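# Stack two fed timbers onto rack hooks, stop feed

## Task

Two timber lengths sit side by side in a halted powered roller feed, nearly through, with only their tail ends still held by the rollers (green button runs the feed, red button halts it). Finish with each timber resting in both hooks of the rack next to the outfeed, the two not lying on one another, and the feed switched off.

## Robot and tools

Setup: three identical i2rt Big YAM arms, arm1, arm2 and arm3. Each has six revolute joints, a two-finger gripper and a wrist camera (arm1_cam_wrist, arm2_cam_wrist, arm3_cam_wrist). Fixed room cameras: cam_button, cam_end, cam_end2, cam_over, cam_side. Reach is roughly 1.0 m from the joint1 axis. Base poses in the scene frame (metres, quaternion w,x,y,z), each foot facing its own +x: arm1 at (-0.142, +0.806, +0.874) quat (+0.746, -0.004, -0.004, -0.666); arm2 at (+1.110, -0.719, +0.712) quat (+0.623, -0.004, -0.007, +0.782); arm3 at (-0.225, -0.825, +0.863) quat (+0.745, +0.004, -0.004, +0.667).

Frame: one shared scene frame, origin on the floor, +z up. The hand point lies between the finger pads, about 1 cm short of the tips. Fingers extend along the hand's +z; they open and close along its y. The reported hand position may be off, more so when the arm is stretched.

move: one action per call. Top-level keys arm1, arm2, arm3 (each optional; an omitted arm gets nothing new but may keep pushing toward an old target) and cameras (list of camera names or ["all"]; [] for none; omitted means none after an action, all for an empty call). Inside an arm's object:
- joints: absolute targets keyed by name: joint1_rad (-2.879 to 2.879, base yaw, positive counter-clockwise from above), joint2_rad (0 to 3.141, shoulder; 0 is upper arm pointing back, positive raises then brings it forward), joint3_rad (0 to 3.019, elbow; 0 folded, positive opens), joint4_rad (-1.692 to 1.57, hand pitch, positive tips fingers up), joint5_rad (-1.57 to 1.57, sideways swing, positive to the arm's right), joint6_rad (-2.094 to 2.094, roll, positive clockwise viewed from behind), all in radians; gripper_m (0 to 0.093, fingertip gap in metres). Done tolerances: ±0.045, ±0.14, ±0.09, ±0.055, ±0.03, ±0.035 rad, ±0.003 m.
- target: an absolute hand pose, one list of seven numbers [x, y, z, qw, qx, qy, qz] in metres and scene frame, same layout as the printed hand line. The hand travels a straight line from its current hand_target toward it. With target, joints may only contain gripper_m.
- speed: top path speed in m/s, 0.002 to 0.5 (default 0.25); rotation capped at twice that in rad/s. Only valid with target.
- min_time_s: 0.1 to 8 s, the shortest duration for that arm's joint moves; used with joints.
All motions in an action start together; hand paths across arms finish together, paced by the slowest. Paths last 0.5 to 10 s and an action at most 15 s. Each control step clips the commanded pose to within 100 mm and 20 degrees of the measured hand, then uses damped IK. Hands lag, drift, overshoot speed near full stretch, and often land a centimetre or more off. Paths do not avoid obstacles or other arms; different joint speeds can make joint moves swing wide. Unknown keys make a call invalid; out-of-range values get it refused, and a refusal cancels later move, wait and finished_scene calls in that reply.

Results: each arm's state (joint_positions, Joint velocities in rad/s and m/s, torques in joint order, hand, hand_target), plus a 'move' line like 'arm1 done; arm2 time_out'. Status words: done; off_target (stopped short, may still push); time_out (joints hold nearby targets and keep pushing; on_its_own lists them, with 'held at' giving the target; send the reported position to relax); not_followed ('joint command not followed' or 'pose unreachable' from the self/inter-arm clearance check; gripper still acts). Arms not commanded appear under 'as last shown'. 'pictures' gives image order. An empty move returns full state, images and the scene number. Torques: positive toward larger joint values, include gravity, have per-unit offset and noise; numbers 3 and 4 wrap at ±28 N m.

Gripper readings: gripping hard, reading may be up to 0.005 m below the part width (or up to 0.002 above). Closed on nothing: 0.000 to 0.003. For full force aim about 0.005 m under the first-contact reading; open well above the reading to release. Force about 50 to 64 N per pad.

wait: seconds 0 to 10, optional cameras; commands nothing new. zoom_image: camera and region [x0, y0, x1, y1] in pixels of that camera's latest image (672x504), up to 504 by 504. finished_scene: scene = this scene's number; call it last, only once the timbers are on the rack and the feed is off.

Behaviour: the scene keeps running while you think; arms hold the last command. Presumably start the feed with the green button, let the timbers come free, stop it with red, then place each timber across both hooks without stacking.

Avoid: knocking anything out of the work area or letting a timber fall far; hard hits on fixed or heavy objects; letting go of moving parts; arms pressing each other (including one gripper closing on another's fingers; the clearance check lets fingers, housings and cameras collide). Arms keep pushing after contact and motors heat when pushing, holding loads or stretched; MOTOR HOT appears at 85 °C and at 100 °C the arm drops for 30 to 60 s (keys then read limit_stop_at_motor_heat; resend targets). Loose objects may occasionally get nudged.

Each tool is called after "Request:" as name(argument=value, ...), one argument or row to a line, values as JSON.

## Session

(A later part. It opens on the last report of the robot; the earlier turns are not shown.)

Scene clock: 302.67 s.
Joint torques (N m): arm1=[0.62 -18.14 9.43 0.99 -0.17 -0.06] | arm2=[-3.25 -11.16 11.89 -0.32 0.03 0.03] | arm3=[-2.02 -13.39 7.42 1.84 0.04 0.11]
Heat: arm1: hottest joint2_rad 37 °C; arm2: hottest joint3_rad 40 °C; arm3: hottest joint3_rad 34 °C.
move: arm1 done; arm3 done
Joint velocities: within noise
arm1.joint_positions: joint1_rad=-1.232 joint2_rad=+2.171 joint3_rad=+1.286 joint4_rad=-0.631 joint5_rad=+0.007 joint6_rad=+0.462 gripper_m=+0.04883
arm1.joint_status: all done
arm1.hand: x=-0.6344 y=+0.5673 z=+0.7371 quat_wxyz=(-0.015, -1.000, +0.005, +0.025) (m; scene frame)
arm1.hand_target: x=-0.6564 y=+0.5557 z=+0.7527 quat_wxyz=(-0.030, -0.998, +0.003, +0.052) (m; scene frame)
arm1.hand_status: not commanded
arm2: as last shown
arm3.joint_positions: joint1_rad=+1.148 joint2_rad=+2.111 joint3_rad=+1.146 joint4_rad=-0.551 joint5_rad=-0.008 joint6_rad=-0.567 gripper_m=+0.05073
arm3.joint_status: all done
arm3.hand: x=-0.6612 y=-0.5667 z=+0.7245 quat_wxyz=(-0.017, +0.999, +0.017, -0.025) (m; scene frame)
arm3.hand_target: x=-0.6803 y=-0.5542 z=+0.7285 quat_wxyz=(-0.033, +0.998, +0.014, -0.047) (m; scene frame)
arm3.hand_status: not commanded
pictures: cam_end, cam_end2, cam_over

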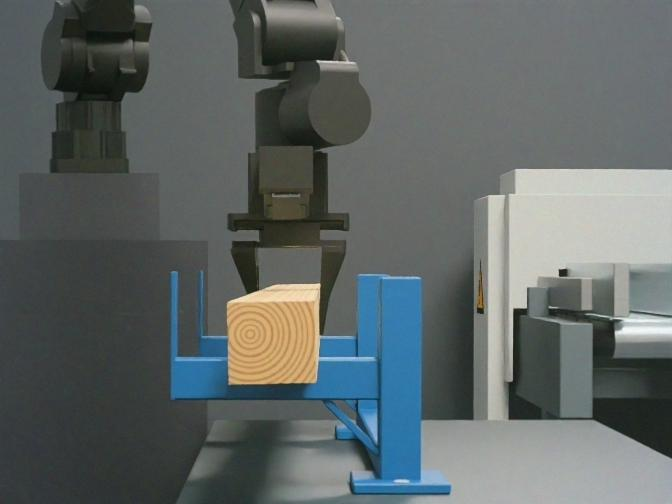

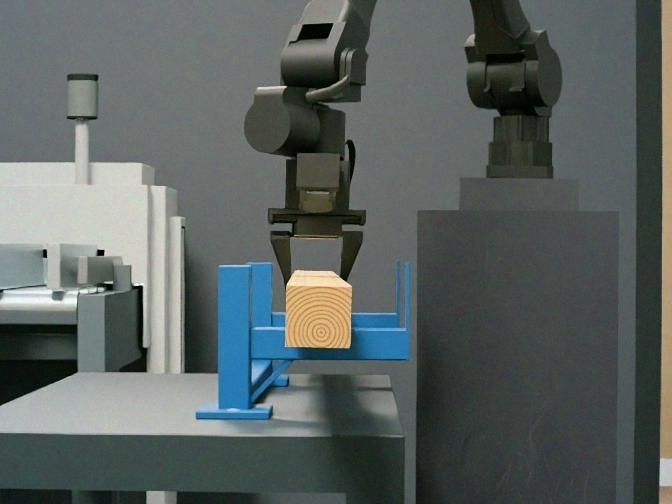

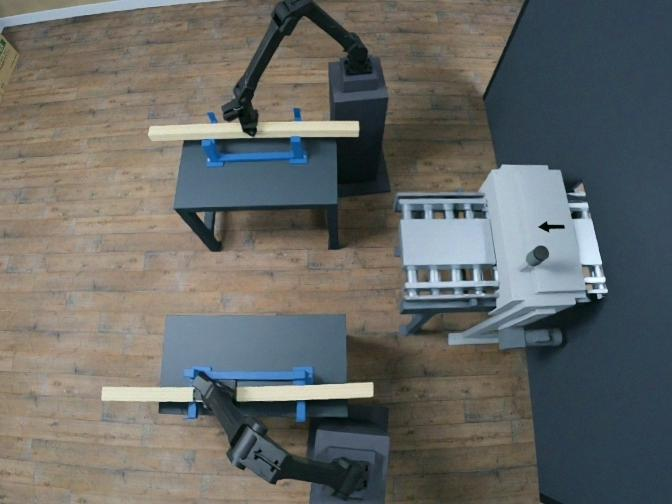

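Request:
move(
  arm1={"joints":{"joint2_rad":2.185,"joint4_rad":-0.61},"min_time_s":0.8},
  arm3={"joints":{"joint2_rad":2.13},"min_time_s":0.8},
)

Request:
move(
  arm1={"joints":{"gripper_m":0.056}},
  arm3={"joints":{"gripper_m":0.058}},
)

Request:
move(
  arm1={"joints":{"gripper_m":0.09}},
  arm3={"joints":{"gripper_m":0.09}},
  cameras=["arm1_cam_wrist","arm3_cam_wrist","cam_end","cam_end2","cam_over","cam_side"],
)

Scene clock: 318.03 s.
Joint torques (N m): arm1=[0.56 -16.56 9.43 1.29 -0.17 -0.05] | arm2=[-3.25 -11.11 11.9 -0.32 0.03 0.03] | arm3=[-1.96 -12.69 7.42 1.83 0.04 0.11]
Heat: arm1: hottest joint2_rad 35 °C; arm2: hottest joint3_rad 41 °C; arm3: hottest joint3_rad 33 °C.
move: arm1 done; arm3 done
Joint velocities: within noise
arm1.joint_positions: joint1_rad=-1.232 joint2_rad=+2.173 joint3_rad=+1.286 joint4_rad=-0.631 joint5_rad=+0.007 joint6_rad=+0.462 gripper_m=+0.04883
arm1.joint_status: all done
arm1.hand: x=-0.6341 y=+0.5674 z=+0.7363 quat_wxyz=(-0.014, -1.000, +0.005, +0.025) (m; scene frame)
arm1.hand_target: x=-0.6516 y=+0.5579 z=+0.7391 quat_wxyz=(-0.025, -0.999, +0.003, +0.043) (m; scene frame)
arm1.hand_status: not commanded
arm2.joint_positions: joint1_rad=-0.039 joint2_rad=+1.394 joint3_rad=+1.164 joint4_rad=-1.404 joint5_rad=-0.015 joint6_rad=+0.185 gripper_m=+0.00051
arm2.joint_status: not commanded
arm2.hand: x=+1.0360 y=-0.3486 z=+0.8937 quat_wxyz=(+0.017, +0.707, -0.707, +0.025) (m; scene frame)
arm2.hand_target: x=+1.0372 y=-0.3324 z=+0.9198 quat_wxyz=(+0.000, +0.707, -0.707, +0.000) (m; scene frame)
arm2.hand_status: not commanded
arm3.joint_positions: joint1_rad=+1.148 joint2_rad=+2.112 joint3_rad=+1.146 joint4_rad=-0.551 joint5_rad=-0.008 joint6_rad=-0.567 gripper_m=+0.05073
arm3.joint_status: all done
arm3.hand: x=-0.6610 y=-0.5668 z=+0.7241 quat_wxyz=(-0.017, +0.999, +0.017, -0.025) (m; scene frame)
arm3.hand_target: x=-0.6779 y=-0.5556 z=+0.7232 quat_wxyz=(-0.031, +0.999, +0.014, -0.042) (m; scene frame)
arm3.hand_status: not commanded
pictures: none

Scene clock: 318.67 s.
Joint torques (N m): arm1=[0.5 -16.5 9.22 0.88 -0.13 -0.06] | arm2=[-3.25 -11.16 11.9 -0.34 0.04 0.03] | arm3=[-1.96 -12.81 7.43 1.16 -0.03 0.11]
Heat: arm1: hottest joint2_rad 35 °C; arm2: hottest joint3_rad 41 °C; arm3: hottest joint3_rad 33 °C.
move: arm1 done; arm3 done
Joint velocities: within noise
arm1.joint_positions: joint1_rad=-1.232 joint2_rad=+2.173 joint3_rad=+1.289 joint4_rad=-0.621 joint5_rad=+0.006 joint6_rad=+0.462 gripper_m=+0.05594
arm1.joint_status: all done
arm1.hand: x=-0.6377 y=+0.5655 z=+0.7370 quat_wxyz=(-0.018, -0.999, +0.005, +0.030) (m; scene frame)
arm1.hand_target: x=-0.6516 y=+0.5578 z=+0.7390 quat_wxyz=(-0.025, -0.999, +0.002, +0.043) (m; scene frame)
arm1.hand_status: not commanded
arm2: as last shown
arm3.joint_positions: joint1_rad=+1.148 joint2_rad=+2.113 joint3_rad=+1.147 joint4_rad=-0.532 joint5_rad=-0.006 joint6_rad=-0.567 gripper_m=+0.05794
arm3.joint_status: all done
arm3.hand: x=-0.6648 y=-0.5641 z=+0.7240 quat_wxyz=(-0.023, +0.999, +0.017, -0.032) (m; scene frame)
arm3.hand_target: x=-0.6778 y=-0.5556 z=+0.7231 quat_wxyz=(-0.031, +0.999, +0.014, -0.042) (m; scene frame)
arm3.hand_status: not commanded
pictures: none

Scene clock: 319.30 s.
Joint torques (N m): arm1=[0.62 -16.62 9.24 0.85 -0.14 -0.05] | arm2=[-3.25 -11.11 11.9 -0.32 0.03 0.03] | arm3=[-1.96 -12.75 7.42 1.17 -0.03 0.11]
Heat: arm1: hottest joint2_rad 35 °C; arm2: hottest joint3_rad 41 °C; arm3: hottest joint3_rad 33 °C.
move: arm1 done; arm3 done
Joint velocities: within noise
arm1.joint_positions: joint1_rad=-1.232 joint2_rad=+2.173 joint3_rad=+1.289 joint4_rad=-0.621 joint5_rad=+0.006 joint6_rad=+0.462 gripper_m=+0.08983
arm1.joint_status: all done
arm1.hand: x=-0.6377 y=+0.5655 z=+0.7370 quat_wxyz=(-0.018, -0.999, +0.005, +0.030) (m; scene frame)
arm1.hand_target: x=-0.6516 y=+0.5578 z=+0.7390 quat_wxyz=(-0.025, -0.999, +0.002, +0.043) (m; scene frame)
arm1.hand_status: not commanded
arm2: as last shown
arm3.joint_positions: joint1_rad=+1.148 joint2_rad=+2.113 joint3_rad=+1.147 joint4_rad=-0.531 joint5_rad=-0.006 joint6_rad=-0.567 gripper_m=+0.08985
arm3.joint_status: all done
arm3.hand: x=-0.6649 y=-0.5640 z=+0.7240 quat_wxyz=(-0.023, +0.999, +0.017, -0.032) (m; scene frame)
arm3.hand_target: x=-0.6779 y=-0.5556 z=+0.7231 quat_wxyz=(-0.031, +0.999, +0.014, -0.042) (m; scene frame)
arm3.hand_status: not commanded
pictures: arm1_cam_wrist, arm3_cam_wrist, cam_end, cam_end2, cam_over, cam_side

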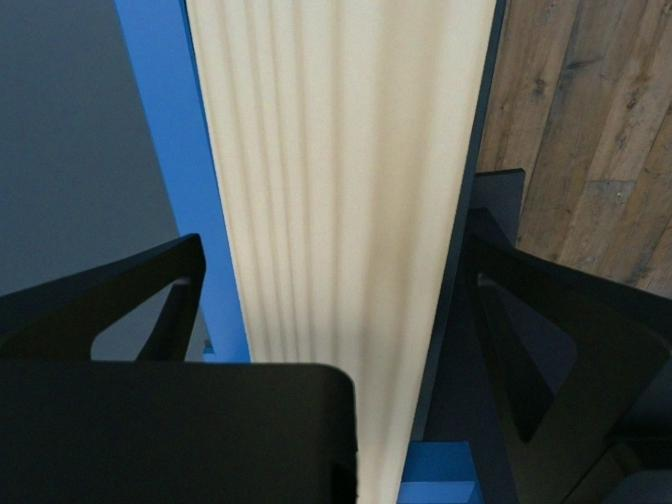

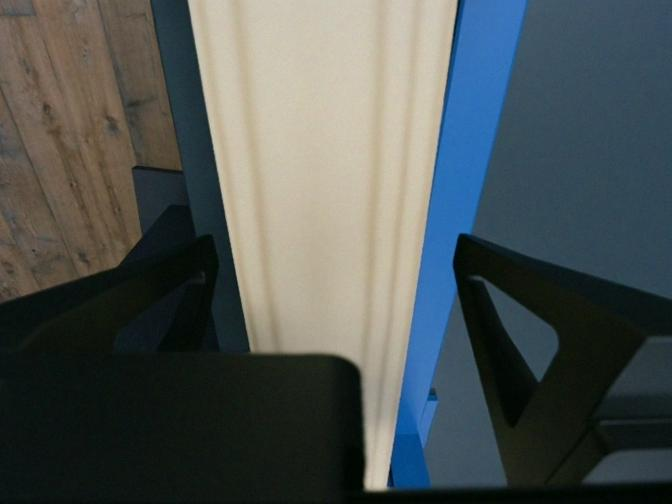

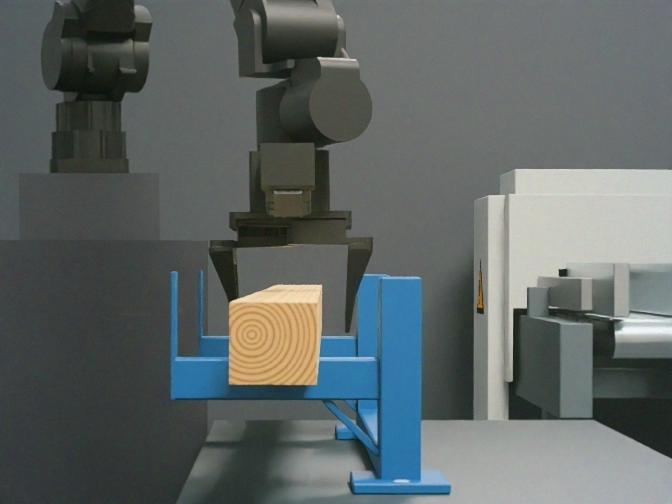

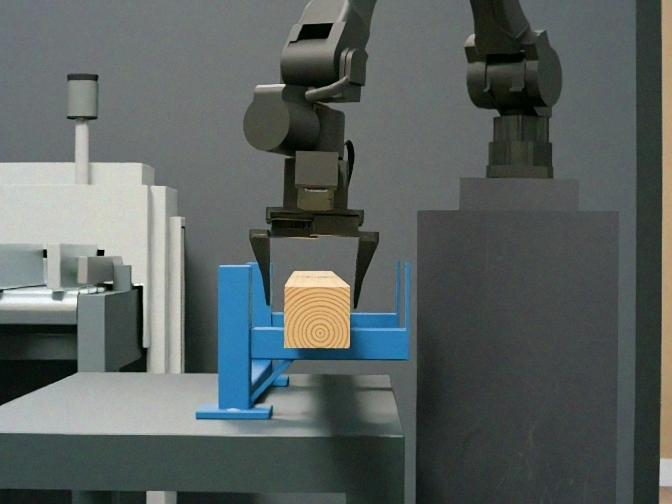

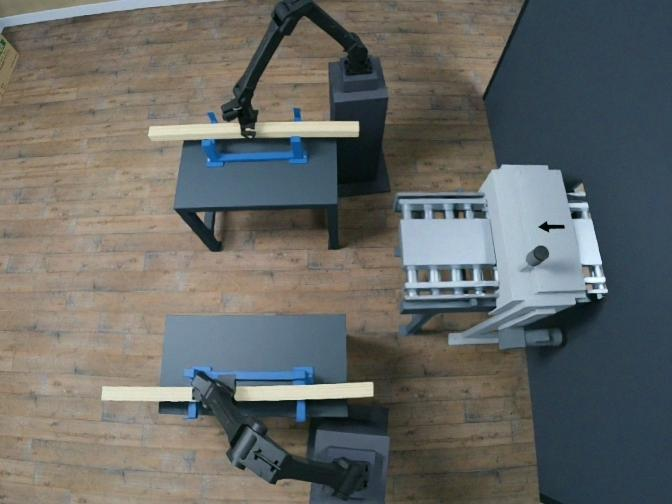

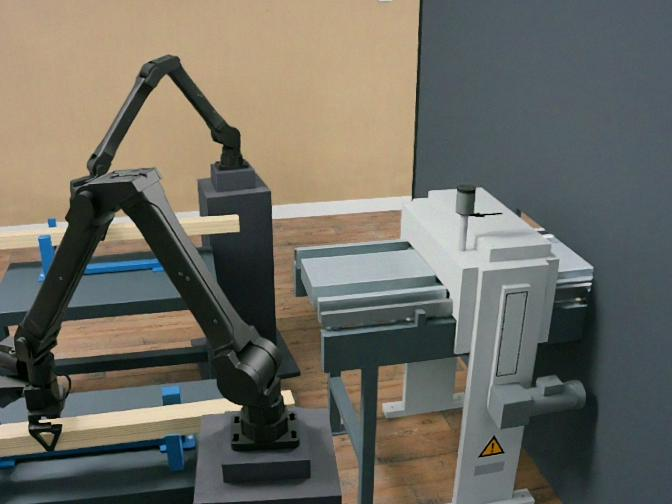

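Request:
move(
  arm1={"joints":{"joint2_rad":1.95,"joint4_rad":-0.84},"min_time_s":2},
  arm3={"joints":{"joint2_rad":1.88,"joint4_rad":-0.77},"min_time_s":2},
  cameras=["cam_button","cam_end","cam_end2","cam_over","cam_side"],
)

Scene clock: 334.77 s.
Joint torques (N m): arm1=[0.5 -16.97 10.78 -0.06 -0.12 -0.05] | arm2=[-3.19 -11.16 11.92 -0.32 0.04 0.03] | arm3=[-1.96 -13.63 8.8 0.39 -0.03 0.11]
Heat: arm1: hottest joint2_rad 36 °C; arm2: hottest joint3_rad 41 °C; arm3: hottest joint3_rad 32 °C.
move: arm1 done; arm3 done
Joint velocities: within noise
arm1.joint_positions: joint1_rad=-1.232 joint2_rad=+1.956 joint3_rad=+1.289 joint4_rad=-0.831 joint5_rad=+0.006 joint6_rad=+0.462 gripper_m=+0.08992
arm1.joint_status: all done
arm1.hand: x=-0.6328 y=+0.5693 z=+0.8480 quat_wxyz=(-0.019, -0.999, +0.005, +0.033) (m; scene frame)
arm1.hand_target: x=-0.6442 y=+0.5630 z=+0.8610 quat_wxyz=(-0.026, -0.999, +0.002, +0.045) (m; scene frame)
arm1.hand_status: not commanded
arm2: as last shown
arm3.joint_positions: joint1_rad=+1.148 joint2_rad=+1.888 joint3_rad=+1.147 joint4_rad=-0.761 joint5_rad=-0.006 joint6_rad=-0.567 gripper_m=+0.08994
arm3.joint_status: all done
arm3.hand: x=-0.6585 y=-0.5692 z=+0.8296 quat_wxyz=(-0.022, +0.999, +0.017, -0.031) (m; scene frame)
arm3.hand_target: x=-0.6707 y=-0.5613 z=+0.8429 quat_wxyz=(-0.031, +0.999, +0.014, -0.043) (m; scene frame)
arm3.hand_status: not commanded
pictures: cam_button, cam_end, cam_end2, cam_over, cam_side

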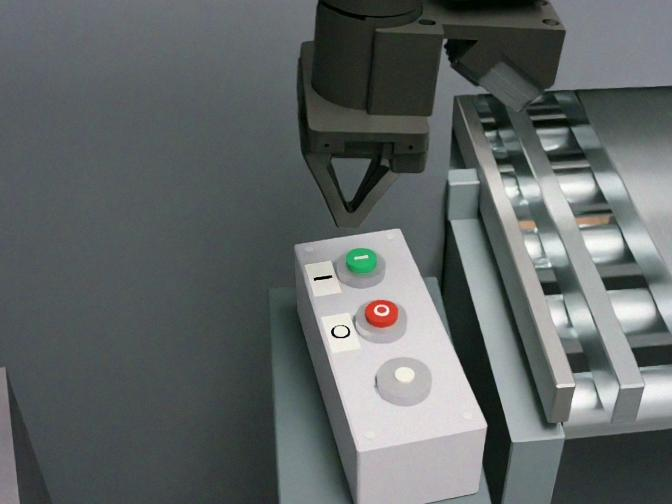

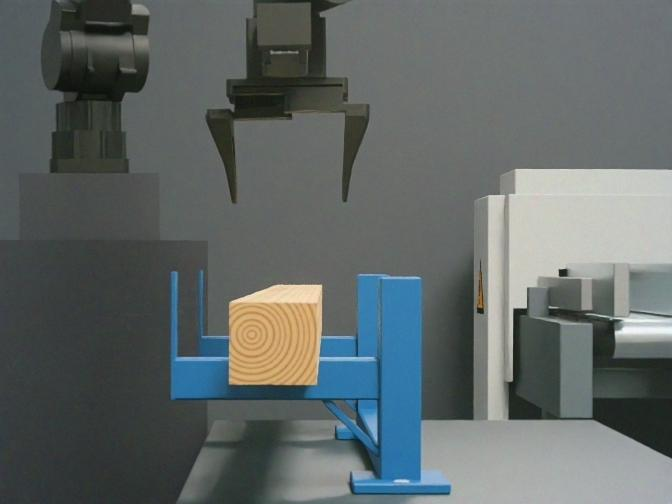

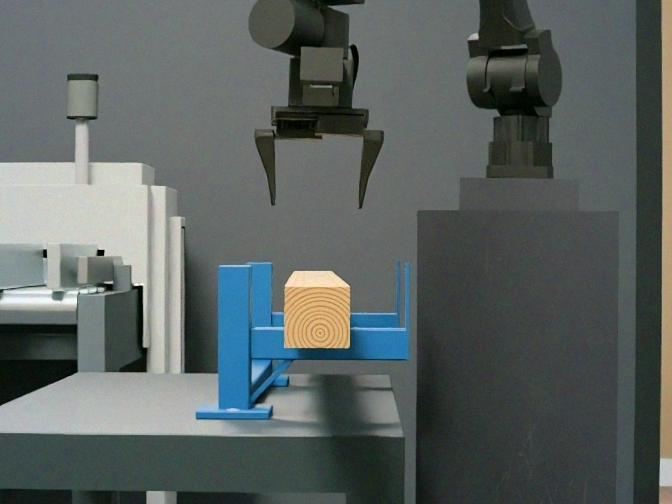

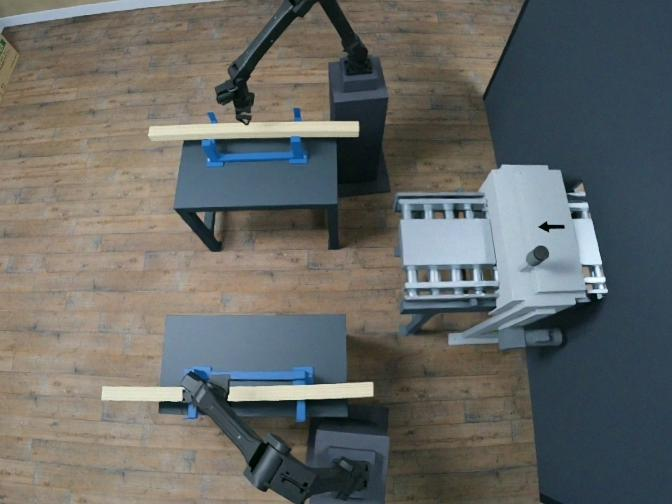

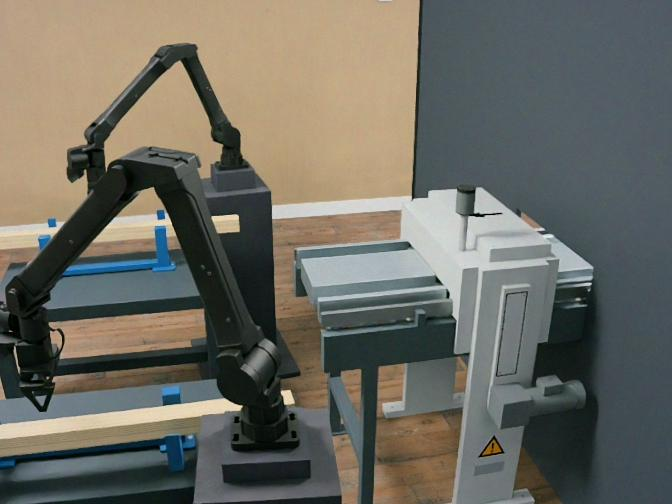

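Both timbers are resting in their racks and the machine is stopped, with the lamp off.

Request:
finished_scene(
  scene=2,
)

The scene is finished: the task was done.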